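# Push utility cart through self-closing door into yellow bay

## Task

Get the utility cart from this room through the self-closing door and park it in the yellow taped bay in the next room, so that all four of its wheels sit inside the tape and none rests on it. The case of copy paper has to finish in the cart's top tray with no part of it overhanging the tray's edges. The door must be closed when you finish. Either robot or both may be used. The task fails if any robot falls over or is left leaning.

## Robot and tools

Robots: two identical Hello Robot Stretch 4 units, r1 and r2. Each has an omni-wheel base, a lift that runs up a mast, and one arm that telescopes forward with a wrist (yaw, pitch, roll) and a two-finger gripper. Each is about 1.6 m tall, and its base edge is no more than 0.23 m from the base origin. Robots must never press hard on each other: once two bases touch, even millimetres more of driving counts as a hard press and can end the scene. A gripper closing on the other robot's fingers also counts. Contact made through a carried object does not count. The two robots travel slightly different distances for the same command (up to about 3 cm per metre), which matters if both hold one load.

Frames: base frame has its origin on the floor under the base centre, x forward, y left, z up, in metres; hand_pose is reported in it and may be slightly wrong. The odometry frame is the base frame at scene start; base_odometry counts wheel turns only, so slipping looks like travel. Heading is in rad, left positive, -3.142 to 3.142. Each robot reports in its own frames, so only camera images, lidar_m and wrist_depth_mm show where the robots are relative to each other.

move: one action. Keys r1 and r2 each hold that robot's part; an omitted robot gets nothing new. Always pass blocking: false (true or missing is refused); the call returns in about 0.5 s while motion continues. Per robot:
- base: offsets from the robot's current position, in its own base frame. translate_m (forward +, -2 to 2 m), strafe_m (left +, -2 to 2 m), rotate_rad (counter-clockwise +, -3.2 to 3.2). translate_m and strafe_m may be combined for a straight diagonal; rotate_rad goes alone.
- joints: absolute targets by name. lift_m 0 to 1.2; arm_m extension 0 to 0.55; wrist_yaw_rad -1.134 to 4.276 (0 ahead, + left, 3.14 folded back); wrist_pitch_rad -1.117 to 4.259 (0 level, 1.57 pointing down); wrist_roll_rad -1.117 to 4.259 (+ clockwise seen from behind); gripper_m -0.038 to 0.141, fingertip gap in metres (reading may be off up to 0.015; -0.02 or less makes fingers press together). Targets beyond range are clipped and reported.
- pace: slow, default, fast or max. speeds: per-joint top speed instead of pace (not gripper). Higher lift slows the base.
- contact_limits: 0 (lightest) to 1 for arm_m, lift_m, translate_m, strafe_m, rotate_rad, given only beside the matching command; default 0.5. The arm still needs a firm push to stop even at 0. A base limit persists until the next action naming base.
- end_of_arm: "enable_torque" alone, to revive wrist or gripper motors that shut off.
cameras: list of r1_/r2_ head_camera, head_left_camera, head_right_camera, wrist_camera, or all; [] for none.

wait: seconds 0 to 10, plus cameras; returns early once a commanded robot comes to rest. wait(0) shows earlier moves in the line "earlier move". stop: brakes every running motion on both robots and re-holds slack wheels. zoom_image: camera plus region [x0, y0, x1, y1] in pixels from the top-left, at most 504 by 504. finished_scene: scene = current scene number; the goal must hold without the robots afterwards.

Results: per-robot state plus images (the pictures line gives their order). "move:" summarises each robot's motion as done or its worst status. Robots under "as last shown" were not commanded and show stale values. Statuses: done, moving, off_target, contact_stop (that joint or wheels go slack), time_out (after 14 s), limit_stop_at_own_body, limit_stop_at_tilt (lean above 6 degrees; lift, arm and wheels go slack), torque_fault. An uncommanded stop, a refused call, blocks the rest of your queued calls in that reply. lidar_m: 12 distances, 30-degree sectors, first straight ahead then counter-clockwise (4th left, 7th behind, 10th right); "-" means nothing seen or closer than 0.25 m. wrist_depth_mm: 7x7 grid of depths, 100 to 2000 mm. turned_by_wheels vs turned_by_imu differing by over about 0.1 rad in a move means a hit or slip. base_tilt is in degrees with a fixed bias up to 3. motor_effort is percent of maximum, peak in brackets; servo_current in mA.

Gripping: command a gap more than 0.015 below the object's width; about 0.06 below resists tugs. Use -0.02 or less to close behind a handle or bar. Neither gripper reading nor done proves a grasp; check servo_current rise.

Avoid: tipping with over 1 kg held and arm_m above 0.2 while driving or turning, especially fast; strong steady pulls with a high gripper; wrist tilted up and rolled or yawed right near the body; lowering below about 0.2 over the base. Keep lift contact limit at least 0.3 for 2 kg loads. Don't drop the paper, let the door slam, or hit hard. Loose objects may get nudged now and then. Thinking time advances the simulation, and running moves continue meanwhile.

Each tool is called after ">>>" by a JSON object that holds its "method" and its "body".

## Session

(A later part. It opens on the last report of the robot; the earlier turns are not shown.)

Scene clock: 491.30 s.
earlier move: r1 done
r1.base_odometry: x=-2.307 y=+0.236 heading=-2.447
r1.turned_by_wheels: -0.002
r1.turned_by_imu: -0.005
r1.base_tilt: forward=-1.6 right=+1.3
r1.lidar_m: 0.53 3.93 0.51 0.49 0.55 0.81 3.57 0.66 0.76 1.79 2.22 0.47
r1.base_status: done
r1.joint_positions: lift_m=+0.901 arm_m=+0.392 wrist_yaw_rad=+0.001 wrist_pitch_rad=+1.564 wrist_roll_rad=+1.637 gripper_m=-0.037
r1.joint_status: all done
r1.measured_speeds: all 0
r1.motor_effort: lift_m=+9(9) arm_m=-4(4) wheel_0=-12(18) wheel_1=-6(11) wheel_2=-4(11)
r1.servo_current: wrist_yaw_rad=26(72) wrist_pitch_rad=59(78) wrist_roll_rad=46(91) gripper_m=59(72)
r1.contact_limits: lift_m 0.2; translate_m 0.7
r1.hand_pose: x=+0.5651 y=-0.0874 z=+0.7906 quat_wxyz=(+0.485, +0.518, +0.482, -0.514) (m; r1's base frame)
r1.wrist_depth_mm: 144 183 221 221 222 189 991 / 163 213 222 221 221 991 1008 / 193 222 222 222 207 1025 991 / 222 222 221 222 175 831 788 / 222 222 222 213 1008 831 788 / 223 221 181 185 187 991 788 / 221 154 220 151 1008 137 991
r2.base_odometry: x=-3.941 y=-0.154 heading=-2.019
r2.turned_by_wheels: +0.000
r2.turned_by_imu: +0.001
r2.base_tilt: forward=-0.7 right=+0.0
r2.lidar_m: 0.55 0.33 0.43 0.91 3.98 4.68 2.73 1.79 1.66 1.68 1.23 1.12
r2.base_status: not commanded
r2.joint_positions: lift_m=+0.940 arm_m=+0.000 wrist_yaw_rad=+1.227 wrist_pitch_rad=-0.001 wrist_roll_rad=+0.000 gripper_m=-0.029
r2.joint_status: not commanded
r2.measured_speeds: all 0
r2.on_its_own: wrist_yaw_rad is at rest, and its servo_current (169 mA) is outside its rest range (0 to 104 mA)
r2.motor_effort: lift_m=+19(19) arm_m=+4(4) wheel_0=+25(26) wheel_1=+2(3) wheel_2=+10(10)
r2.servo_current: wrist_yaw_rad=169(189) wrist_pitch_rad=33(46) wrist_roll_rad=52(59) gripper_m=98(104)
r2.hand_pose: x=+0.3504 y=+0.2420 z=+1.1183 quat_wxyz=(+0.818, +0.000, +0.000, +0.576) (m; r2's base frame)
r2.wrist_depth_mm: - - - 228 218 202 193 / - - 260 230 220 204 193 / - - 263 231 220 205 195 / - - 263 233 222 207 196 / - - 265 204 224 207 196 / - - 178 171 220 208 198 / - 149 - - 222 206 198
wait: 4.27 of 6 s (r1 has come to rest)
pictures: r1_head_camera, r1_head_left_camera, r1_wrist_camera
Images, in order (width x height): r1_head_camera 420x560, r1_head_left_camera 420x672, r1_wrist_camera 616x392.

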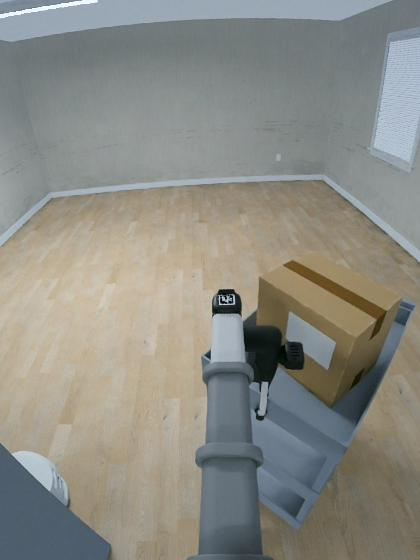

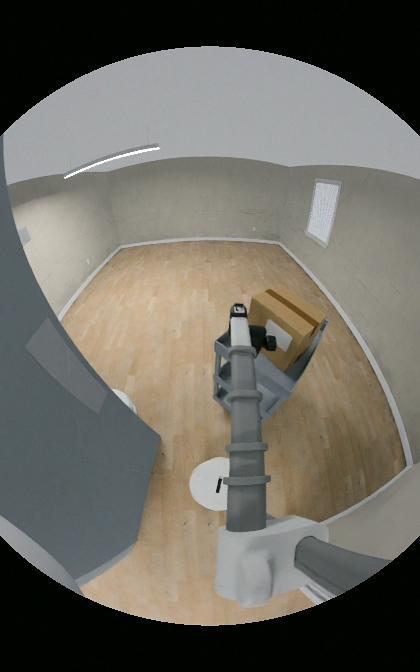

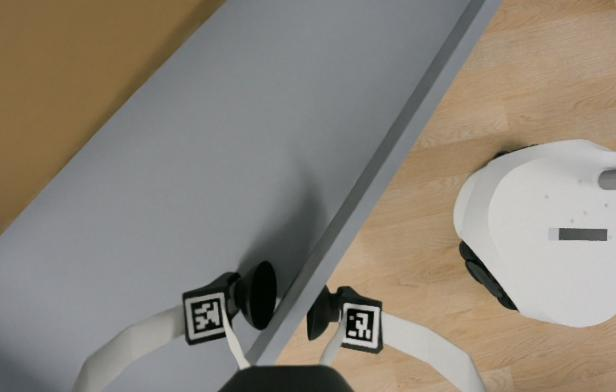

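>>> {"method": "move", "body": {"blocking": false, "r1": {"joints":{"gripper_m":0.07}}, "cameras": []}}

>>> {"method": "wait", "body": {"seconds": 1.2, "cameras": []}}

>>> {"method": "move", "body": {"blocking": false, "r1": {"joints":{"wrist_roll_rad":2.28},"speeds":{"wrist_roll_rad":0.6}}, "cameras": []}}

>>> {"method": "wait", "body": {"seconds": 2.5, "cameras": ["r1_wrist_camera","r1_head_right_camera"]}}

Scene clock: 511.63 s.
move: r1 moving
r1.base_odometry: x=-2.307 y=+0.236 heading=-2.447
r1.turned_by_wheels: +0.000
r1.turned_by_imu: +0.000
r1.base_tilt: forward=-1.6 right=+1.3
r1.lidar_m: 0.53 3.95 0.51 0.49 0.55 0.82 3.59 0.66 0.77 1.82 2.23 0.46
r1.base_status: not commanded
r1.joint_positions: lift_m=+0.901 arm_m=+0.392 wrist_yaw_rad=+0.001 wrist_pitch_rad=+1.566 wrist_roll_rad=+1.636 gripper_m=-0.012
r1.joint_status: gripper_m moving
r1.measured_speeds: translate_m=+0.000 strafe_m=+0.000 rotate_rad=+0.000 lift_m=+0.000 arm_m=+0.000 wrist_yaw_rad=-0.002 wrist_pitch_rad=+0.014 wrist_roll_rad=-0.003
r1.motor_effort: lift_m=+9(9) arm_m=-4(4) wheel_0=-11(12) wheel_1=-6(6) wheel_2=-4(4)
r1.servo_current: wrist_yaw_rad=46(52) wrist_pitch_rad=33(52) wrist_roll_rad=59(72) gripper_m=65(65)
r1.contact_limits: lift_m 0.2; translate_m 0.7
r1.hand_pose: x=+0.5645 y=-0.0874 z=+0.7906 quat_wxyz=(+0.485, +0.517, +0.482, -0.514) (m; r1's base frame)
r1.wrist_depth_mm: 144 183 226 225 224 197 991 / 163 211 225 224 224 1008 1008 / 191 225 225 224 224 1008 1025 / 227 226 225 224 180 842 788 / 225 225 224 220 1025 820 788 / 225 224 182 187 185 1025 788 / 225 157 224 154 991 1025 991
r2.base_odometry: x=-3.941 y=-0.154 heading=-2.019
r2.turned_by_wheels: +0.000
r2.turned_by_imu: +0.000
r2.base_tilt: forward=-0.7 right=+0.0
r2.lidar_m: 0.53 0.34 0.43 0.88 3.95 4.69 2.71 1.83 1.66 1.68 1.21 1.14
r2.base_status: not commanded
r2.joint_positions: lift_m=+0.940 arm_m=+0.000 wrist_yaw_rad=+1.227 wrist_pitch_rad=-0.001 wrist_roll_rad=+0.000 gripper_m=-0.029
r2.joint_status: not commanded
r2.measured_speeds: all 0
r2.motor_effort: lift_m=+19(19) arm_m=+4(4) wheel_0=+25(26) wheel_1=+3(3) wheel_2=+9(10)
r2.servo_current: wrist_yaw_rad=163(182) wrist_pitch_rad=39(46) wrist_roll_rad=46(59) gripper_m=91(98)
r2.hand_pose: x=+0.3504 y=+0.2420 z=+1.1183 quat_wxyz=(+0.818, +0.000, +0.000, +0.576) (m; r2's base frame)
r2.wrist_depth_mm: - - - 229 219 204 192 / - - 260 230 220 204 193 / - - 262 230 221 206 195 / - - 264 232 222 206 196 / - - 267 204 224 207 196 / - - 178 170 220 208 198 / - 149 - - 222 207 198
pictures: none
No camera images: "cameras" was empty.

Scene clock: 512.83 s.
earlier move: r1 moving
r1.base_odometry: x=-2.307 y=+0.236 heading=-2.447
r1.turned_by_wheels: +0.000
r1.turned_by_imu: +0.000
r1.base_tilt: forward=-1.6 right=+1.3
r1.lidar_m: 0.53 3.94 0.52 0.50 0.55 0.84 3.55 0.65 0.78 1.80 2.23 0.49
r1.base_status: not commanded
r1.joint_positions: lift_m=+0.901 arm_m=+0.392 wrist_yaw_rad=+0.001 wrist_pitch_rad=+1.566 wrist_roll_rad=+1.635 gripper_m=+0.070
r1.joint_status: gripper_m moving
r1.measured_speeds: all 0
r1.motor_effort: lift_m=+9(9) arm_m=-4(4) wheel_0=-10(12) wheel_1=-6(6) wheel_2=-4(5)
r1.servo_current: wrist_yaw_rad=33(65) wrist_pitch_rad=46(52) wrist_roll_rad=39(72) gripper_m=39(91)
r1.contact_limits: lift_m 0.2; translate_m 0.7
r1.hand_pose: x=+0.5644 y=-0.0874 z=+0.7906 quat_wxyz=(+0.485, +0.517, +0.483, -0.514) (m; r1's base frame)
r1.wrist_depth_mm: 143 181 228 227 227 189 991 / 161 208 227 227 227 1008 1008 / 192 229 228 226 216 991 1008 / 229 227 227 227 226 854 778 / 228 228 228 228 1008 831 798 / 229 228 186 208 190 1008 798 / 227 161 227 148 183 1008 991
r2.base_odometry: x=-3.941 y=-0.154 heading=-2.019
r2.turned_by_wheels: +0.000
r2.turned_by_imu: +0.000
r2.base_tilt: forward=-0.7 right=+0.0
r2.lidar_m: 0.54 0.36 0.41 0.89 3.95 4.70 2.70 1.78 1.66 1.69 1.23 1.12
r2.base_status: not commanded
r2.joint_positions: lift_m=+0.940 arm_m=+0.000 wrist_yaw_rad=+1.227 wrist_pitch_rad=-0.001 wrist_roll_rad=+0.000 gripper_m=-0.029
r2.joint_status: not commanded
r2.measured_speeds: all 0
r2.on_its_own: wrist_yaw_rad is at rest, and its servo_current (169 mA) is outside its rest range (0 to 104 mA)
r2.motor_effort: lift_m=+19(19) arm_m=+4(4) wheel_0=+25(26) wheel_1=+2(3) wheel_2=+9(10)
r2.servo_current: wrist_yaw_rad=169(182) wrist_pitch_rad=39(46) wrist_roll_rad=52(59) gripper_m=91(98)
r2.hand_pose: x=+0.3504 y=+0.2420 z=+1.1183 quat_wxyz=(+0.818, +0.000, +0.000, +0.576) (m; r2's base frame)
r2.wrist_depth_mm: - - - 229 218 204 193 / - - 260 230 220 204 194 / - - 262 231 220 206 195 / - - 264 233 222 206 196 / - - 265 204 224 208 197 / - - 178 170 220 209 198 / - 149 - - 221 206 199
wait: 1.20 s; no rest
pictures: none
No camera images: "cameras" was empty.

Scene clock: 513.33 s.
earlier move: r1 done
move: r1 moving
r1.base_odometry: x=-2.307 y=+0.237 heading=-2.447
r1.turned_by_wheels: +0.000
r1.turned_by_imu: +0.000
r1.base_tilt: forward=-1.6 right=+1.3
r1.lidar_m: 0.53 3.93 0.52 0.50 0.55 0.84 3.58 0.65 0.78 1.81 2.24 0.47
r1.base_status: not commanded
r1.joint_positions: lift_m=+0.901 arm_m=+0.392 wrist_yaw_rad=+0.001 wrist_pitch_rad=+1.566 wrist_roll_rad=+1.872 gripper_m=+0.070
r1.joint_status: wrist_roll_rad moving; the others done
r1.measured_speeds: translate_m=+0.000 strafe_m=+0.000 rotate_rad=+0.001 lift_m=+0.000 arm_m=+0.000 wrist_yaw_rad=+0.000 wrist_pitch_rad=+0.000 wrist_roll_rad=+0.598
r1.motor_effort: lift_m=+9(9) arm_m=-3(4) wheel_0=-8(11) wheel_1=-5(6) wheel_2=-4(4)
r1.servo_current: wrist_yaw_rad=59(65) wrist_pitch_rad=46(52) wrist_roll_rad=52(65) gripper_m=39(52)
r1.contact_limits: lift_m 0.2; translate_m 0.7
r1.hand_pose: x=+0.5644 y=-0.0874 z=+0.7906 quat_wxyz=(+0.421, +0.571, +0.419, -0.568) (m; r1's base frame)
r1.wrist_depth_mm: 152 202 227 226 225 1008 1008 / 169 226 228 226 226 991 1025 / 191 229 227 226 1008 854 788 / 219 228 227 226 991 809 798 / 228 228 227 227 1008 1025 788 / 229 228 186 206 189 991 976 / 229 226 227 147 183 991 991
r2.base_odometry: x=-3.941 y=-0.154 heading=-2.019
r2.turned_by_wheels: +0.000
r2.turned_by_imu: +0.000
r2.base_tilt: forward=-0.7 right=+0.0
r2.lidar_m: 0.55 0.34 0.40 0.89 3.94 4.68 2.69 1.78 1.65 1.71 1.25 1.10
r2.base_status: not commanded
r2.joint_positions: lift_m=+0.940 arm_m=+0.000 wrist_yaw_rad=+1.227 wrist_pitch_rad=-0.001 wrist_roll_rad=+0.000 gripper_m=-0.029
r2.joint_status: not commanded
r2.measured_speeds: all 0
r2.motor_effort: lift_m=+19(19) arm_m=+4(4) wheel_0=+25(26) wheel_1=+3(3) wheel_2=+10(10)
r2.servo_current: wrist_yaw_rad=169(182) wrist_pitch_rad=39(39) wrist_roll_rad=46(59) gripper_m=91(98)
r2.hand_pose: x=+0.3504 y=+0.2420 z=+1.1183 quat_wxyz=(+0.818, +0.000, +0.000, +0.576) (m; r2's base frame)
r2.wrist_depth_mm: - - - 229 218 203 192 / - - 260 232 220 204 194 / - - 262 231 221 205 195 / - - 265 232 222 206 196 / - - 266 204 224 207 198 / - - 179 170 220 208 198 / - 149 - - 221 207 198
pictures: none
No camera images: "cameras" was empty.

Scene clock: 514.40 s.
earlier move: r1 done
r1.base_odometry: x=-2.307 y=+0.236 heading=-2.446
r1.turned_by_wheels: +0.001
r1.turned_by_imu: +0.001
r1.base_tilt: forward=-1.6 right=+1.3
r1.lidar_m: 0.55 3.94 0.51 0.50 0.55 0.81 3.56 0.63 0.76 1.83 2.22 0.46
r1.base_status: not commanded
r1.joint_positions: lift_m=+0.901 arm_m=+0.392 wrist_yaw_rad=+0.001 wrist_pitch_rad=+1.566 wrist_roll_rad=+2.276 gripper_m=+0.070
r1.joint_status: all done
r1.measured_speeds: all 0
r1.motor_effort: lift_m=+9(9) arm_m=-4(4) wheel_0=-2(11) wheel_1=-3(6) wheel_2=-1(4)
r1.servo_current: wrist_yaw_rad=52(72) wrist_pitch_rad=46(52) wrist_roll_rad=46(98) gripper_m=39(52)
r1.contact_limits: lift_m 0.2; translate_m 0.7
r1.hand_pose: x=+0.5644 y=-0.0874 z=+0.7906 quat_wxyz=(+0.298, +0.643, +0.296, -0.640) (m; r1's base frame)
r1.wrist_depth_mm: 187 226 225 1008 1025 788 788 / 202 226 225 991 976 788 809 / 208 226 226 1008 1008 809 798 / 217 228 227 1025 1008 1008 976 / 229 228 227 227 1008 1025 1025 / 228 228 191 206 189 1025 1008 / 229 160 228 148 184 1008 -
r2.base_odometry: x=-3.941 y=-0.154 heading=-2.019
r2.turned_by_wheels: +0.000
r2.turned_by_imu: +0.000
r2.base_tilt: forward=-0.7 right=+0.0
r2.lidar_m: 0.54 0.34 0.39 0.90 3.96 4.68 2.67 1.79 1.66 1.68 1.22 1.13
r2.base_status: not commanded
r2.joint_positions: lift_m=+0.940 arm_m=+0.000 wrist_yaw_rad=+1.227 wrist_pitch_rad=-0.001 wrist_roll_rad=+0.000 gripper_m=-0.029
r2.joint_status: not commanded
r2.measured_speeds: all 0
r2.on_its_own: wrist_yaw_rad is at rest, and its servo_current (163 mA) is outside its rest range (0 to 104 mA)
r2.motor_effort: lift_m=+19(19) arm_m=+4(4) wheel_0=+26(26) wheel_1=+2(3) wheel_2=+10(10)
r2.servo_current: wrist_yaw_rad=163(182) wrist_pitch_rad=39(46) wrist_roll_rad=46(59) gripper_m=91(104)
r2.hand_pose: x=+0.3504 y=+0.2420 z=+1.1183 quat_wxyz=(+0.818, +0.000, +0.000, +0.576) (m; r2's base frame)
r2.wrist_depth_mm: - - - 229 219 204 192 / - - 260 231 220 204 193 / - - 263 231 221 205 195 / - - 264 234 223 206 196 / - - 266 204 224 207 196 / - - 178 171 220 209 197 / - 157 - - 223 206 199
wait: 1.07 of 2.5 s (r1 has come to rest)
pictures: r1_head_right_camera, r1_wrist_camera
Images, in order (width x height): r1_head_right_camera 420x672, r1_wrist_camera 616x392.

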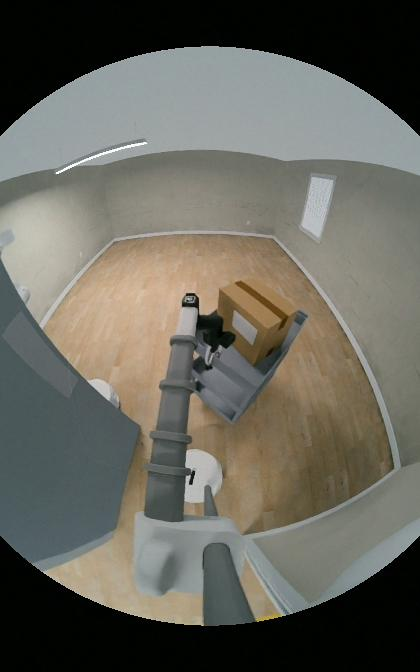

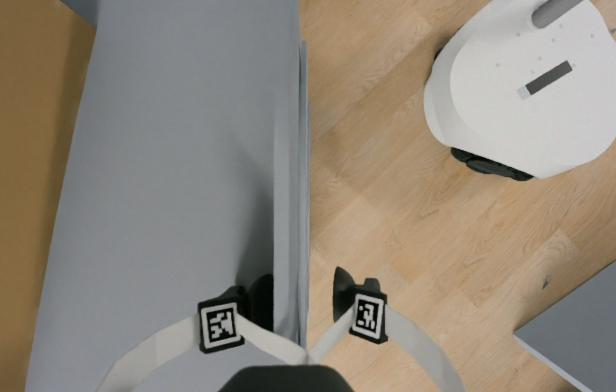

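>>> {"method": "move", "body": {"blocking": false, "r1": {"base":{"strafe_m":0.069},"joints":{"arm_m":0.465},"pace":"slow"}, "cameras": []}}

>>> {"method": "wait", "body": {"seconds": 2.5, "cameras": ["r1_wrist_camera","r1_head_camera"]}}

Scene clock: 521.37 s.
move: r1 moving
r1.base_odometry: x=-2.298 y=+0.225 heading=-2.446
r1.turned_by_wheels: +0.000
r1.turned_by_imu: -0.001
r1.base_tilt: forward=-1.6 right=+1.3
r1.lidar_m: 0.56 3.92 0.51 0.46 0.53 0.80 3.57 0.68 0.78 1.81 2.25 0.48
r1.base_status: strafe_m moving
r1.joint_positions: lift_m=+0.901 arm_m=+0.405 wrist_yaw_rad=+0.001 wrist_pitch_rad=+1.569 wrist_roll_rad=+2.278 gripper_m=+0.070
r1.joint_status: arm_m moving
r1.measured_speeds: translate_m=-0.001 strafe_m=+0.055 rotate_rad=+0.000 lift_m=+0.000 arm_m=+0.049 wrist_yaw_rad=+0.000 wrist_pitch_rad=+0.021 wrist_roll_rad=+0.003
r1.motor_effort: lift_m=+9(9) arm_m=+6(10) wheel_0=-8(9) wheel_1=+6(6) wheel_2=+0(2)
r1.servo_current: wrist_yaw_rad=65(65) wrist_pitch_rad=39(52) wrist_roll_rad=46(65) gripper_m=46(46)
r1.contact_limits: lift_m 0.2
r1.hand_pose: x=+0.5761 y=-0.0874 z=+0.7906 quat_wxyz=(+0.297, +0.643, +0.296, -0.641) (m; r1's base frame)
r1.wrist_depth_mm: 205 227 228 1025 1008 809 798 / 211 226 226 991 1025 798 798 / 225 228 226 1008 1008 798 798 / 227 228 227 991 1008 1008 1025 / 227 227 228 1025 1008 1025 1025 / 228 226 186 1008 189 1008 - / 226 157 227 147 1025 1025 991
r2.base_odometry: x=-3.941 y=-0.154 heading=-2.019
r2.turned_by_wheels: +0.000
r2.turned_by_imu: +0.000
r2.base_tilt: forward=-0.7 right=+0.0
r2.lidar_m: 0.56 0.35 0.41 0.90 3.98 4.69 2.71 1.82 1.67 1.69 1.22 1.11
r2.base_status: not commanded
r2.joint_positions: lift_m=+0.940 arm_m=+0.000 wrist_yaw_rad=+1.227 wrist_pitch_rad=-0.001 wrist_roll_rad=+0.000 gripper_m=-0.029
r2.joint_status: not commanded
r2.measured_speeds: all 0
r2.motor_effort: lift_m=+19(19) arm_m=+4(4) wheel_0=+25(26) wheel_1=+2(3) wheel_2=+9(10)
r2.servo_current: wrist_yaw_rad=176(182) wrist_pitch_rad=39(46) wrist_roll_rad=39(65) gripper_m=91(104)
r2.hand_pose: x=+0.3504 y=+0.2420 z=+1.1183 quat_wxyz=(+0.818, +0.000, +0.000, +0.576) (m; r2's base frame)
r2.wrist_depth_mm: - - - 227 219 203 193 / - - 262 231 220 204 194 / - - 263 231 221 206 195 / - - 264 234 223 206 196 / - - 265 204 224 207 197 / - - 178 170 220 208 196 / - 149 - - 221 207 198
pictures: none
No camera images: "cameras" was empty.

Scene clock: 522.87 s.
earlier move: r1 done
r1.base_odometry: x=-2.263 y=+0.184 heading=-2.447
r1.turned_by_wheels: -0.001
r1.turned_by_imu: -0.027
r1.base_tilt: forward=-1.6 right=+1.3
r1.lidar_m: 0.60 3.97 0.44 0.41 0.48 0.70 3.58 0.70 0.77 1.69 2.28 0.48
r1.base_status: done
r1.joint_positions: lift_m=+0.901 arm_m=+0.465 wrist_yaw_rad=-0.001 wrist_pitch_rad=+1.577 wrist_roll_rad=+2.280 gripper_m=+0.070
r1.joint_status: all done
r1.measured_speeds: all 0
r1.motor_effort: lift_m=+9(9) arm_m=+7(10) wheel_0=-10(15) wheel_1=+1(6) wheel_2=-8(11)
r1.servo_current: wrist_yaw_rad=52(65) wrist_pitch_rad=52(59) wrist_roll_rad=33(65) gripper_m=39(52)
r1.contact_limits: lift_m 0.2
r1.hand_pose: x=+0.6338 y=-0.0874 z=+0.7906 quat_wxyz=(+0.294, +0.641, +0.296, -0.645) (m; r1's base frame)
r1.wrist_depth_mm: 200 229 229 1025 1025 820 809 / 204 228 229 1008 1025 798 809 / 212 228 229 1025 1008 946 831 / 222 227 229 1008 1025 1008 1008 / 226 227 227 218 1025 1025 1025 / 226 226 183 161 189 1008 1025 / 225 154 226 148 1008 1008 1008
r2.base_odometry: x=-3.941 y=-0.154 heading=-2.019
r2.turned_by_wheels: +0.000
r2.turned_by_imu: +0.000
r2.base_tilt: forward=-0.7 right=+0.0
r2.lidar_m: 0.56 0.33 0.42 0.90 3.94 4.67 2.71 1.81 1.64 1.68 1.22 1.13
r2.base_status: not commanded
r2.joint_positions: lift_m=+0.940 arm_m=+0.000 wrist_yaw_rad=+1.227 wrist_pitch_rad=-0.001 wrist_roll_rad=+0.000 gripper_m=-0.029
r2.joint_status: not commanded
r2.measured_speeds: all 0
r2.on_its_own: wrist_yaw_rad is at rest, and its servo_current (163 mA) is outside its rest range (0 to 104 mA)
r2.motor_effort: lift_m=+18(19) arm_m=+4(4) wheel_0=+25(26) wheel_1=+2(3) wheel_2=+10(10)
r2.servo_current: wrist_yaw_rad=163(182) wrist_pitch_rad=39(46) wrist_roll_rad=59(65) gripper_m=98(104)
r2.hand_pose: x=+0.3504 y=+0.2420 z=+1.1183 quat_wxyz=(+0.818, +0.000, +0.000, +0.576) (m; r2's base frame)
r2.wrist_depth_mm: - - - 229 219 204 192 / - - 259 230 220 204 193 / - - 263 231 222 206 195 / - - 264 232 222 206 196 / - - 265 204 224 207 197 / - - 178 171 220 208 198 / - 140 - - 222 206 199
wait: 1.50 of 2.5 s (r1 has come to rest)
pictures: r1_head_camera, r1_wrist_camera
Images, in order (width x height): r1_head_camera 420x560, r1_wrist_camera 616x392.

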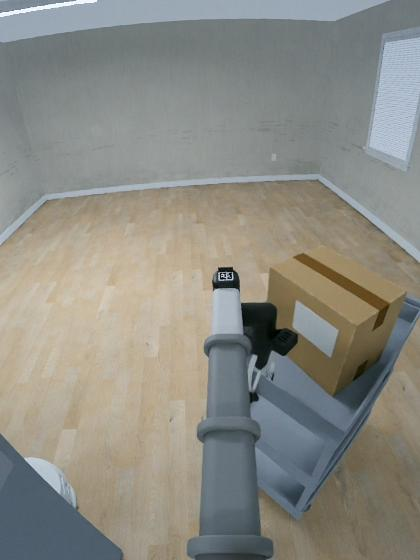

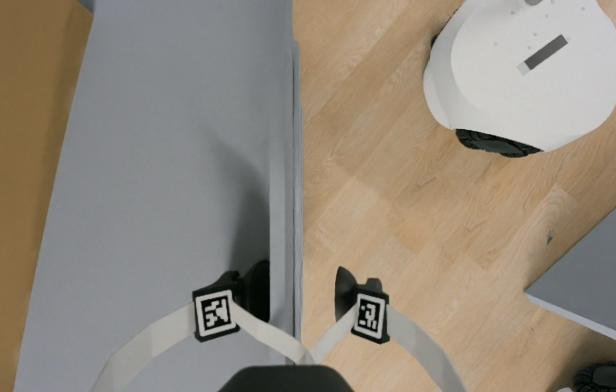

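>>> {"method": "move", "body": {"blocking": false, "r1": {"joints":{"lift_m":0.925}}, "cameras": []}}

>>> {"method": "wait", "body": {"seconds": 1.5, "cameras": ["r1_wrist_camera"]}}

>>> {"method": "move", "body": {"blocking": false, "r1": {"base":{"translate_m":0.073,"strafe_m":0.069},"pace":"slow"}, "cameras": []}}

>>> {"method": "wait", "body": {"seconds": 3, "cameras": ["r1_wrist_camera"]}}

Scene clock: 532.97 s.
move: r1 moving
r1.base_odometry: x=-2.263 y=+0.184 heading=-2.446
r1.turned_by_wheels: +0.001
r1.turned_by_imu: +0.001
r1.base_tilt: forward=-1.6 right=+1.3
r1.lidar_m: 0.58 3.98 0.44 0.42 0.45 0.70 3.58 0.71 0.78 1.71 2.27 0.51
r1.base_status: not commanded
r1.joint_positions: lift_m=+0.924 arm_m=+0.465 wrist_yaw_rad=-0.001 wrist_pitch_rad=+1.576 wrist_roll_rad=+2.280 gripper_m=+0.070
r1.joint_status: lift_m moving
r1.measured_speeds: translate_m=+0.000 strafe_m=+0.000 rotate_rad=+0.000 lift_m=+0.026 arm_m=+0.000 wrist_yaw_rad=+0.000 wrist_pitch_rad=-0.016 wrist_roll_rad=+0.000
r1.motor_effort: lift_m=+20(20) arm_m=+5(7) wheel_0=-4(10) wheel_1=+1(1) wheel_2=-4(8)
r1.servo_current: wrist_yaw_rad=46(72) wrist_pitch_rad=52(59) wrist_roll_rad=46(59) gripper_m=46(46)
r1.hand_pose: x=+0.6341 y=-0.0874 z=+0.8137 quat_wxyz=(+0.294, +0.641, +0.296, -0.644) (m; r1's base frame)
r1.wrist_depth_mm: 204 242 244 1042 1042 831 831 / 213 242 242 1025 1025 820 820 / 227 241 243 1042 1025 917 1025 / 239 241 242 1042 1025 1042 1042 / 239 240 241 1025 1025 1042 1042 / 238 240 196 1042 190 1042 1025 / 238 239 241 143 1025 1042 1042
r2.base_odometry: x=-3.941 y=-0.154 heading=-2.019
r2.turned_by_wheels: +0.000
r2.turned_by_imu: +0.000
r2.base_tilt: forward=-0.7 right=+0.0
r2.lidar_m: 0.55 0.35 0.41 0.90 3.96 4.68 2.72 1.81 1.65 1.68 1.22 1.11
r2.base_status: not commanded
r2.joint_positions: lift_m=+0.940 arm_m=+0.000 wrist_yaw_rad=+1.227 wrist_pitch_rad=-0.001 wrist_roll_rad=+0.000 gripper_m=-0.029
r2.joint_status: not commanded
r2.measured_speeds: all 0
r2.motor_effort: lift_m=+19(19) arm_m=+4(4) wheel_0=+25(26) wheel_1=+2(3) wheel_2=+10(10)
r2.servo_current: wrist_yaw_rad=176(189) wrist_pitch_rad=39(46) wrist_roll_rad=52(59) gripper_m=91(98)
r2.hand_pose: x=+0.3504 y=+0.2420 z=+1.1183 quat_wxyz=(+0.818, +0.000, +0.000, +0.576) (m; r2's base frame)
r2.wrist_depth_mm: - - - 229 219 203 191 / - - 260 230 220 204 193 / - - 263 232 221 206 195 / - - 264 233 222 207 196 / - - 266 204 224 208 197 / - - 178 170 220 209 198 / - 149 - - 221 206 199
pictures: none
No camera images: "cameras" was empty.

Scene clock: 533.33 s.
earlier move: r1 done
r1.base_odometry: x=-2.263 y=+0.184 heading=-2.446
r1.turned_by_wheels: +0.000
r1.turned_by_imu: +0.000
r1.base_tilt: forward=-1.6 right=+1.3
r1.lidar_m: 0.58 3.94 0.44 0.42 0.48 0.73 3.57 0.70 0.79 1.70 2.27 0.51
r1.base_status: not commanded
r1.joint_positions: lift_m=+0.925 arm_m=+0.465 wrist_yaw_rad=-0.001 wrist_pitch_rad=+1.575 wrist_roll_rad=+2.280 gripper_m=+0.070
r1.joint_status: all done
r1.measured_speeds: all 0
r1.motor_effort: lift_m=+22(22) arm_m=+5(7) wheel_0=-3(10) wheel_1=+1(1) wheel_2=-3(8)
r1.servo_current: wrist_yaw_rad=59(72) wrist_pitch_rad=46(59) wrist_roll_rad=26(59) gripper_m=39(46)
r1.hand_pose: x=+0.6345 y=-0.0874 z=+0.8145 quat_wxyz=(+0.294, +0.641, +0.296, -0.644) (m; r1's base frame)
r1.wrist_depth_mm: 204 244 245 1042 1025 831 831 / 213 243 244 1025 1042 831 831 / 226 243 243 1042 1042 917 1042 / 240 243 243 1025 1042 1042 1042 / 242 241 243 1060 1042 1042 1042 / 241 241 200 1025 191 1060 1042 / 239 240 241 143 1025 1025 1042
r2.base_odometry: x=-3.941 y=-0.154 heading=-2.019
r2.turned_by_wheels: +0.000
r2.turned_by_imu: +0.000
r2.base_tilt: forward=-0.7 right=+0.0
r2.lidar_m: 0.56 0.36 0.40 0.91 3.94 4.68 2.71 1.81 1.64 1.67 1.22 1.12
r2.base_status: not commanded
r2.joint_positions: lift_m=+0.940 arm_m=+0.000 wrist_yaw_rad=+1.227 wrist_pitch_rad=-0.001 wrist_roll_rad=+0.000 gripper_m=-0.029
r2.joint_status: not commanded
r2.measured_speeds: all 0
r2.on_its_own: wrist_yaw_rad is at rest, and its servo_current (182 mA) is outside its rest range (0 to 104 mA)
r2.motor_effort: lift_m=+19(19) arm_m=+4(4) wheel_0=+25(26) wheel_1=+3(3) wheel_2=+10(10)
r2.servo_current: wrist_yaw_rad=182(189) wrist_pitch_rad=39(52) wrist_roll_rad=46(59) gripper_m=91(98)
r2.hand_pose: x=+0.3504 y=+0.2420 z=+1.1183 quat_wxyz=(+0.818, +0.000, +0.000, +0.576) (m; r2's base frame)
r2.wrist_depth_mm: - - - 229 218 203 192 / - - 260 231 220 204 193 / - - 262 232 221 205 195 / - - 264 233 223 206 196 / - - 266 204 224 208 196 / - - 178 171 220 209 198 / - 149 - - 222 208 198
wait: 0.37 of 1.5 s (r1 has come to rest)
pictures: r1_wrist_camera
Images, in order (width x height): r1_wrist_camera 616x392.

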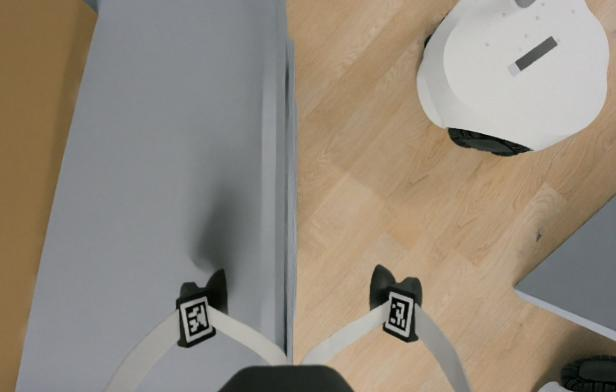

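Scene clock: 533.83 s.
move: r1 moving
r1.base_odometry: x=-2.264 y=+0.171 heading=-2.447
r1.turned_by_wheels: +0.000
r1.turned_by_imu: +0.000
r1.base_tilt: forward=-1.6 right=+1.3
r1.lidar_m: 0.60 3.99 0.44 0.42 0.48 0.71 3.59 0.73 0.76 1.73 2.27 0.50
r1.base_status: translate_m moving; strafe_m moving
r1.joint_positions: lift_m=+0.925 arm_m=+0.465 wrist_yaw_rad=-0.001 wrist_pitch_rad=+1.575 wrist_roll_rad=+2.280 gripper_m=+0.070
r1.joint_status: not commanded
r1.measured_speeds: translate_m=+0.037 strafe_m=+0.034 rotate_rad=+0.001 lift_m=+0.000 arm_m=+0.000 wrist_yaw_rad=+0.000 wrist_pitch_rad=+0.000 wrist_roll_rad=+0.000
r1.motor_effort: lift_m=+22(22) arm_m=+5(5) wheel_0=-7(7) wheel_1=+3(9) wheel_2=-6(6)
r1.servo_current: wrist_yaw_rad=46(59) wrist_pitch_rad=39(52) wrist_roll_rad=26(59) gripper_m=46(46)
r1.hand_pose: x=+0.6345 y=-0.0874 z=+0.8145 quat_wxyz=(+0.294, +0.641, +0.296, -0.644) (m; r1's base frame)
r1.wrist_depth_mm: 208 243 244 1042 1060 831 842 / 216 242 244 1025 1025 820 831 / 229 242 243 1042 1060 931 1042 / 242 242 243 1042 1060 1025 1042 / 241 242 242 1025 1042 1025 1008 / 240 242 207 1025 191 1042 1025 / 240 240 242 143 1008 1042 1042
r2.base_odometry: x=-3.941 y=-0.154 heading=-2.019
r2.turned_by_wheels: +0.000
r2.turned_by_imu: +0.000
r2.base_tilt: forward=-0.7 right=+0.0
r2.lidar_m: 0.56 0.34 0.41 0.91 3.93 4.68 2.70 1.81 1.64 1.70 1.23 1.12
r2.base_status: not commanded
r2.joint_positions: lift_m=+0.940 arm_m=+0.000 wrist_yaw_rad=+1.227 wrist_pitch_rad=-0.001 wrist_roll_rad=+0.000 gripper_m=-0.029
r2.joint_status: not commanded
r2.measured_speeds: all 0
r2.motor_effort: lift_m=+19(19) arm_m=+4(4) wheel_0=+25(26) wheel_1=+2(3) wheel_2=+10(10)
r2.servo_current: wrist_yaw_rad=169(176) wrist_pitch_rad=46(46) wrist_roll_rad=52(52) gripper_m=104(104)
r2.hand_pose: x=+0.3504 y=+0.2420 z=+1.1183 quat_wxyz=(+0.818, +0.000, +0.000, +0.576) (m; r2's base frame)
r2.wrist_depth_mm: - - - 229 219 203 192 / - - 260 231 220 204 193 / - - 262 231 221 206 195 / - - 264 232 222 206 196 / - - 266 204 223 208 196 / - - 178 170 220 208 198 / - 149 - - 222 206 198
pictures: none
No camera images: "cameras" was empty.

Scene clock: 535.57 s.
earlier move: r1 done
r1.base_odometry: x=-2.275 y=+0.084 heading=-2.447
r1.turned_by_wheels: +0.000
r1.turned_by_imu: +0.000
r1.base_tilt: forward=-1.6 right=+1.2
r1.lidar_m: 0.58 3.86 0.38 0.34 0.40 0.59 3.66 0.78 0.88 1.91 2.33 0.49
r1.base_status: done
r1.joint_positions: lift_m=+0.925 arm_m=+0.465 wrist_yaw_rad=-0.001 wrist_pitch_rad=+1.575 wrist_roll_rad=+2.280 gripper_m=+0.070
r1.joint_status: not commanded
r1.measured_speeds: all 0
r1.motor_effort: lift_m=+22(22) arm_m=+5(5) wheel_0=-4(8) wheel_1=+2(9) wheel_2=-3(7)
r1.servo_current: wrist_yaw_rad=65(65) wrist_pitch_rad=46(59) wrist_roll_rad=39(59) gripper_m=39(52)
r1.hand_pose: x=+0.6346 y=-0.0874 z=+0.8145 quat_wxyz=(+0.294, +0.641, +0.296, -0.644) (m; r1's base frame)
r1.wrist_depth_mm: 229 243 244 1042 1025 831 831 / 238 243 244 1042 1025 831 831 / 243 242 242 1025 1025 904 1042 / 242 243 243 1042 1025 1025 1025 / 242 242 243 1008 1025 1042 - / 241 241 210 243 191 1042 1042 / 240 241 243 143 1025 1025 976
r2.base_odometry: x=-3.941 y=-0.154 heading=-2.019
r2.turned_by_wheels: +0.000
r2.turned_by_imu: +0.000
r2.base_tilt: forward=-0.7 right=+0.0
r2.lidar_m: 0.55 0.35 0.41 0.80 3.99 4.67 2.71 1.77 1.66 1.68 1.22 1.12
r2.base_status: not commanded
r2.joint_positions: lift_m=+0.940 arm_m=+0.000 wrist_yaw_rad=+1.227 wrist_pitch_rad=-0.001 wrist_roll_rad=+0.000 gripper_m=-0.029
r2.joint_status: not commanded
r2.measured_speeds: all 0
r2.on_its_own: wrist_yaw_rad is at rest, and its servo_current (182 mA) is outside its rest range (0 to 104 mA)
r2.motor_effort: lift_m=+19(19) arm_m=+4(4) wheel_0=+25(26) wheel_1=+2(3) wheel_2=+10(10)
r2.servo_current: wrist_yaw_rad=182(189) wrist_pitch_rad=39(46) wrist_roll_rad=46(59) gripper_m=91(104)
r2.hand_pose: x=+0.3504 y=+0.2420 z=+1.1183 quat_wxyz=(+0.818, +0.000, +0.000, +0.576) (m; r2's base frame)
r2.wrist_depth_mm: - - - 229 219 203 193 / - - 262 230 220 204 194 / - - 263 231 221 206 195 / - - 265 234 223 207 196 / - - 265 205 224 207 198 / - - 177 170 219 208 197 / - 149 268 - 221 207 198
wait: 1.73 of 3 s (r1 has come to rest)
pictures: r1_wrist_camera
Images, in order (width x height): r1_wrist_camera 616x392.

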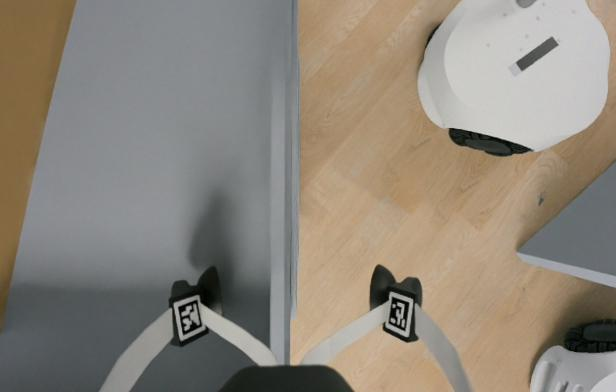

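>>> {"method": "move", "body": {"blocking": false, "r1": {"joints":{"gripper_m":0.03}}, "cameras": []}}

>>> {"method": "wait", "body": {"seconds": 1.2, "cameras": []}}

>>> {"method": "move", "body": {"blocking": false, "r1": {"base":{"translate_m":-0.3,"strafe_m":-0.04},"joints":{"wrist_roll_rad":1.8},"speeds":{"wrist_roll_rad":0.13},"pace":"slow","contact_limits":{"translate_m":0.7}}, "cameras": []}}

>>> {"method": "wait", "body": {"seconds": 5, "cameras": ["r1_wrist_camera","r1_head_camera","r1_head_left_camera"]}}

Scene clock: 542.93 s.
move: r1 moving
r1.base_odometry: x=-2.275 y=+0.084 heading=-2.447
r1.turned_by_wheels: +0.000
r1.turned_by_imu: +0.000
r1.base_tilt: forward=-1.6 right=+1.3
r1.lidar_m: 0.59 3.87 0.37 0.37 0.40 0.58 3.63 0.82 0.87 1.95 2.35 0.49
r1.base_status: not commanded
r1.joint_positions: lift_m=+0.925 arm_m=+0.465 wrist_yaw_rad=-0.001 wrist_pitch_rad=+1.571 wrist_roll_rad=+2.280 gripper_m=+0.051
r1.joint_status: gripper_m moving
r1.measured_speeds: translate_m=+0.000 strafe_m=+0.000 rotate_rad=+0.000 lift_m=+0.000 arm_m=+0.000 wrist_yaw_rad=+0.000 wrist_pitch_rad=-0.008 wrist_roll_rad=+0.000
r1.motor_effort: lift_m=+22(22) arm_m=+5(5) wheel_0=-4(5) wheel_1=+2(2) wheel_2=-3(3)
r1.servo_current: wrist_yaw_rad=59(59) wrist_pitch_rad=33(46) wrist_roll_rad=52(59) gripper_m=98(98)
r1.hand_pose: x=+0.6356 y=-0.0874 z=+0.8145 quat_wxyz=(+0.295, +0.642, +0.295, -0.643) (m; r1's base frame)
r1.wrist_depth_mm: 228 242 243 1042 1025 809 820 / 234 242 242 1042 1025 809 820 / 242 242 243 1025 1042 991 1042 / 242 243 242 1042 1042 1025 1042 / 243 243 242 1025 1042 1042 1042 / 244 243 211 243 190 1025 1042 / 243 242 244 143 1025 1042 991
r2.base_odometry: x=-3.941 y=-0.154 heading=-2.019
r2.turned_by_wheels: +0.000
r2.turned_by_imu: +0.000
r2.base_tilt: forward=-0.7 right=+0.0
r2.lidar_m: 0.54 0.34 0.40 0.81 3.98 4.68 2.73 1.80 1.65 1.67 1.22 1.11
r2.base_status: not commanded
r2.joint_positions: lift_m=+0.940 arm_m=+0.000 wrist_yaw_rad=+1.227 wrist_pitch_rad=-0.001 wrist_roll_rad=+0.000 gripper_m=-0.029
r2.joint_status: not commanded
r2.measured_speeds: all 0
r2.motor_effort: lift_m=+19(19) arm_m=+4(4) wheel_0=+25(26) wheel_1=+3(3) wheel_2=+10(10)
r2.servo_current: wrist_yaw_rad=182(182) wrist_pitch_rad=39(52) wrist_roll_rad=46(59) gripper_m=98(104)
r2.hand_pose: x=+0.3504 y=+0.2420 z=+1.1183 quat_wxyz=(+0.818, +0.000, +0.000, +0.576) (m; r2's base frame)
r2.wrist_depth_mm: - - - 229 218 203 193 / - - 260 230 220 204 194 / - - 262 232 221 205 195 / - - 265 232 223 207 196 / - - 265 204 224 208 197 / - - 178 170 220 208 198 / - 149 270 - 222 207 198
pictures: none
No camera images: "cameras" was empty.

Scene clock: 543.67 s.
earlier move: r1 done
r1.base_odometry: x=-2.275 y=+0.084 heading=-2.447
r1.turned_by_wheels: +0.000
r1.turned_by_imu: +0.000
r1.base_tilt: forward=-1.6 right=+1.2
r1.lidar_m: 0.58 3.86 0.33 0.36 0.40 0.61 3.65 0.80 0.90 1.91 2.34 0.49
r1.base_status: not commanded
r1.joint_positions: lift_m=+0.925 arm_m=+0.465 wrist_yaw_rad=-0.001 wrist_pitch_rad=+1.571 wrist_roll_rad=+2.280 gripper_m=+0.030
r1.joint_status: all done
r1.measured_speeds: all 0
r1.motor_effort: lift_m=+22(22) arm_m=+5(5) wheel_0=-4(5) wheel_1=+2(2) wheel_2=-2(3)
r1.servo_current: wrist_yaw_rad=46(65) wrist_pitch_rad=46(52) wrist_roll_rad=20(59) gripper_m=46(98)
r1.hand_pose: x=+0.6356 y=-0.0874 z=+0.8145 quat_wxyz=(+0.295, +0.642, +0.295, -0.643) (m; r1's base frame)
r1.wrist_depth_mm: 217 241 242 242 1042 809 820 / 228 243 241 241 1042 831 820 / 242 241 242 242 1008 946 831 / 241 242 241 242 1025 1025 1025 / 241 241 242 242 1025 1042 1042 / 241 241 207 209 189 1008 1025 / 242 241 241 148 1025 1025 991
r2.base_odometry: x=-3.941 y=-0.154 heading=-2.019
r2.turned_by_wheels: +0.000
r2.turned_by_imu: +0.000
r2.base_tilt: forward=-0.7 right=+0.0
r2.lidar_m: 0.55 0.35 0.42 0.82 3.95 4.68 2.70 1.81 1.66 1.67 1.24 1.12
r2.base_status: not commanded
r2.joint_positions: lift_m=+0.940 arm_m=+0.000 wrist_yaw_rad=+1.227 wrist_pitch_rad=-0.001 wrist_roll_rad=+0.000 gripper_m=-0.029
r2.joint_status: not commanded
r2.measured_speeds: all 0
r2.on_its_own: wrist_yaw_rad is at rest, and its servo_current (176 mA) is outside its rest range (0 to 104 mA)
r2.motor_effort: lift_m=+19(19) arm_m=+4(4) wheel_0=+25(26) wheel_1=+3(3) wheel_2=+9(10)
r2.servo_current: wrist_yaw_rad=176(182) wrist_pitch_rad=39(52) wrist_roll_rad=39(59) gripper_m=91(104)
r2.hand_pose: x=+0.3504 y=+0.2420 z=+1.1183 quat_wxyz=(+0.818, +0.000, +0.000, +0.576) (m; r2's base frame)
r2.wrist_depth_mm: - - - 229 219 203 192 / - - 259 231 220 204 194 / - - 263 232 221 205 195 / - - 265 233 223 206 196 / - - 265 204 224 207 196 / - - 177 170 220 208 198 / - 149 268 - 222 207 198
wait: 0.73 of 1.2 s (r1 has come to rest)
pictures: none
No camera images: "cameras" was empty.

Scene clock: 544.17 s.
move: r1 moving
r1.base_odometry: x=-2.266 y=+0.093 heading=-2.447
r1.turned_by_wheels: +0.000
r1.turned_by_imu: +0.000
r1.base_tilt: forward=-1.5 right=+1.3
r1.lidar_m: 0.61 3.88 0.37 0.37 0.40 0.61 3.65 0.80 0.88 1.88 2.35 0.50
r1.base_status: translate_m moving; strafe_m moving
r1.joint_positions: lift_m=+0.925 arm_m=+0.465 wrist_yaw_rad=-0.001 wrist_pitch_rad=+1.571 wrist_roll_rad=+2.226 gripper_m=+0.030
r1.joint_status: wrist_roll_rad moving
r1.measured_speeds: translate_m=-0.048 strafe_m=-0.006 rotate_rad=+0.000 lift_m=+0.000 arm_m=+0.000 wrist_yaw_rad=+0.000 wrist_pitch_rad=+0.000 wrist_roll_rad=-0.130
r1.motor_effort: lift_m=+22(22) arm_m=+4(5) wheel_0=-6(6) wheel_1=-5(5) wheel_2=+5(6)
r1.servo_current: wrist_yaw_rad=59(59) wrist_pitch_rad=39(46) wrist_roll_rad=65(65) gripper_m=46(46)
r1.contact_limits: translate_m 0.7
r1.hand_pose: x=+0.6356 y=-0.0874 z=+0.8145 quat_wxyz=(+0.312, +0.634, +0.312, -0.635) (m; r1's base frame)
r1.wrist_depth_mm: 216 242 242 241 1042 820 820 / 228 242 241 242 1025 820 820 / 241 241 241 242 1008 917 820 / 240 241 242 1025 1042 1042 1008 / 241 241 242 241 1025 1042 1025 / 240 240 208 212 189 1042 1042 / 243 241 242 138 1042 1025 1025
r2.base_odometry: x=-3.941 y=-0.154 heading=-2.019
r2.turned_by_wheels: +0.000
r2.turned_by_imu: +0.000
r2.base_tilt: forward=-0.7 right=+0.0
r2.lidar_m: 0.55 0.34 0.41 0.82 3.97 4.68 2.72 1.80 1.64 1.66 1.24 1.11
r2.base_status: not commanded
r2.joint_positions: lift_m=+0.940 arm_m=+0.000 wrist_yaw_rad=+1.227 wrist_pitch_rad=-0.001 wrist_roll_rad=+0.000 gripper_m=-0.029
r2.joint_status: not commanded
r2.measured_speeds: all 0
r2.motor_effort: lift_m=+18(19) arm_m=+4(4) wheel_0=+25(25) wheel_1=+2(3) wheel_2=+10(10)
r2.servo_current: wrist_yaw_rad=182(182) wrist_pitch_rad=39(46) wrist_roll_rad=39(52) gripper_m=104(104)
r2.hand_pose: x=+0.3504 y=+0.2420 z=+1.1183 quat_wxyz=(+0.818, +0.000, +0.000, +0.576) (m; r2's base frame)
r2.wrist_depth_mm: - - - 229 220 204 193 / - - 262 230 220 204 195 / - - 262 231 221 206 195 / - - 263 233 222 206 196 / - - 264 204 224 207 197 / - - 177 171 220 208 198 / - 149 270 - 222 206 198
pictures: none
No camera images: "cameras" was empty.

Scene clock: 547.97 s.
earlier move: r1 done
r1.base_odometry: x=-2.070 y=+0.307 heading=-2.447
r1.turned_by_wheels: +0.000
r1.turned_by_imu: -0.001
r1.base_tilt: forward=-1.6 right=+1.2
r1.lidar_m: 0.61 0.58 0.44 0.42 0.46 0.75 3.34 3.37 0.58 1.06 2.33 0.55
r1.base_status: done
r1.joint_positions: lift_m=+0.925 arm_m=+0.465 wrist_yaw_rad=+0.000 wrist_pitch_rad=+1.565 wrist_roll_rad=+1.802 gripper_m=+0.030
r1.joint_status: all done
r1.measured_speeds: all 0
r1.motor_effort: lift_m=+22(22) arm_m=-4(5) wheel_0=-3(12) wheel_1=-3(10) wheel_2=+3(7)
r1.servo_current: wrist_yaw_rad=59(72) wrist_pitch_rad=46(65) wrist_roll_rad=39(85) gripper_m=52(52)
r1.contact_limits: translate_m 0.7
r1.hand_pose: x=+0.6375 y=-0.0874 z=+0.8145 quat_wxyz=(+0.440, +0.556, +0.438, -0.553) (m; r1's base frame)
r1.wrist_depth_mm: 165 213 241 241 241 1025 1025 / 185 241 242 242 242 1025 1025 / 211 243 242 242 1042 1025 809 / 242 242 241 242 1008 976 820 / 243 242 242 242 1008 1025 820 / 242 243 193 212 189 1042 1025 / 241 243 242 162 991 1042 1060
r2.base_odometry: x=-3.941 y=-0.154 heading=-2.019
r2.turned_by_wheels: +0.000
r2.turned_by_imu: +0.001
r2.base_tilt: forward=-0.7 right=+0.0
r2.lidar_m: 0.56 0.37 0.39 0.98 3.97 4.66 2.68 1.83 1.64 1.68 1.22 1.09
r2.base_status: not commanded
r2.joint_positions: lift_m=+0.940 arm_m=+0.000 wrist_yaw_rad=+1.227 wrist_pitch_rad=-0.001 wrist_roll_rad=+0.000 gripper_m=-0.029
r2.joint_status: not commanded
r2.measured_speeds: all 0
r2.on_its_own: wrist_yaw_rad is at rest, and its servo_current (176 mA) is outside its rest range (0 to 104 mA)
r2.motor_effort: lift_m=+19(19) arm_m=+4(4) wheel_0=+25(26) wheel_1=+3(3) wheel_2=+9(10)
r2.servo_current: wrist_yaw_rad=176(189) wrist_pitch_rad=39(52) wrist_roll_rad=52(59) gripper_m=91(104)
r2.hand_pose: x=+0.3504 y=+0.2420 z=+1.1183 quat_wxyz=(+0.818, +0.000, +0.000, +0.576) (m; r2's base frame)
r2.wrist_depth_mm: - - - 228 218 203 193 / - - 260 229 220 204 193 / - - 263 232 221 206 195 / - - 264 234 223 207 196 / - - 265 205 224 207 197 / - - 176 171 220 208 198 / - 1255 268 - 221 206 198
wait: 3.80 of 5 s (r1 has come to rest)
pictures: r1_head_camera, r1_head_left_camera, r1_wrist_camera
Images, in order (width x height): r1_head_camera 420x560, r1_head_left_camera 420x672, r1_wrist_camera 616x392.

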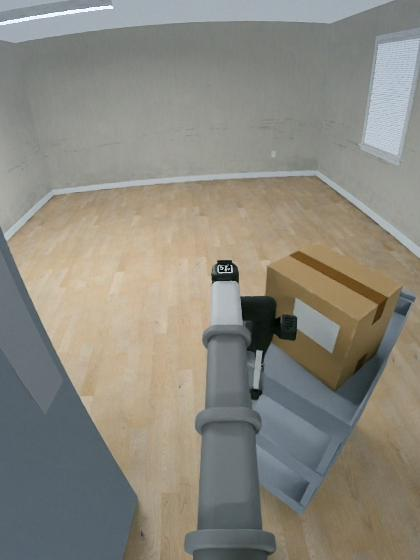

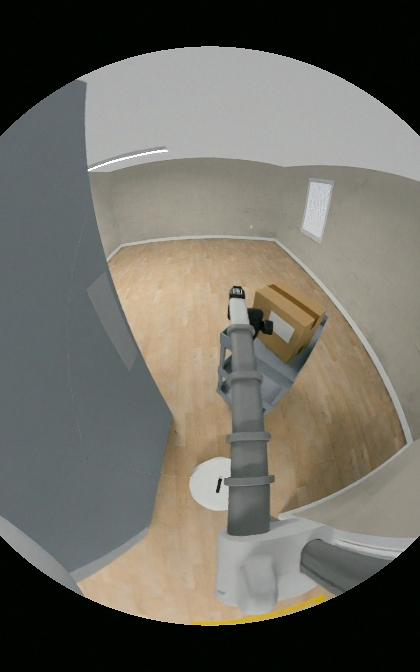

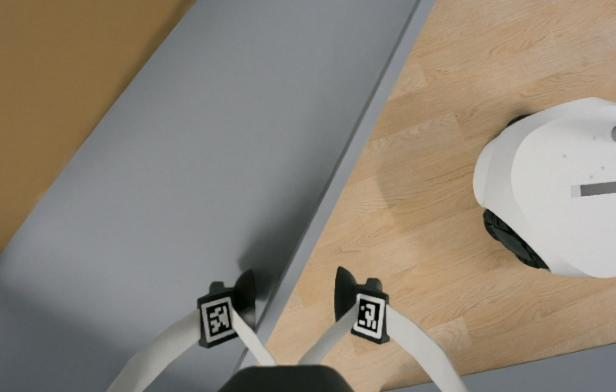

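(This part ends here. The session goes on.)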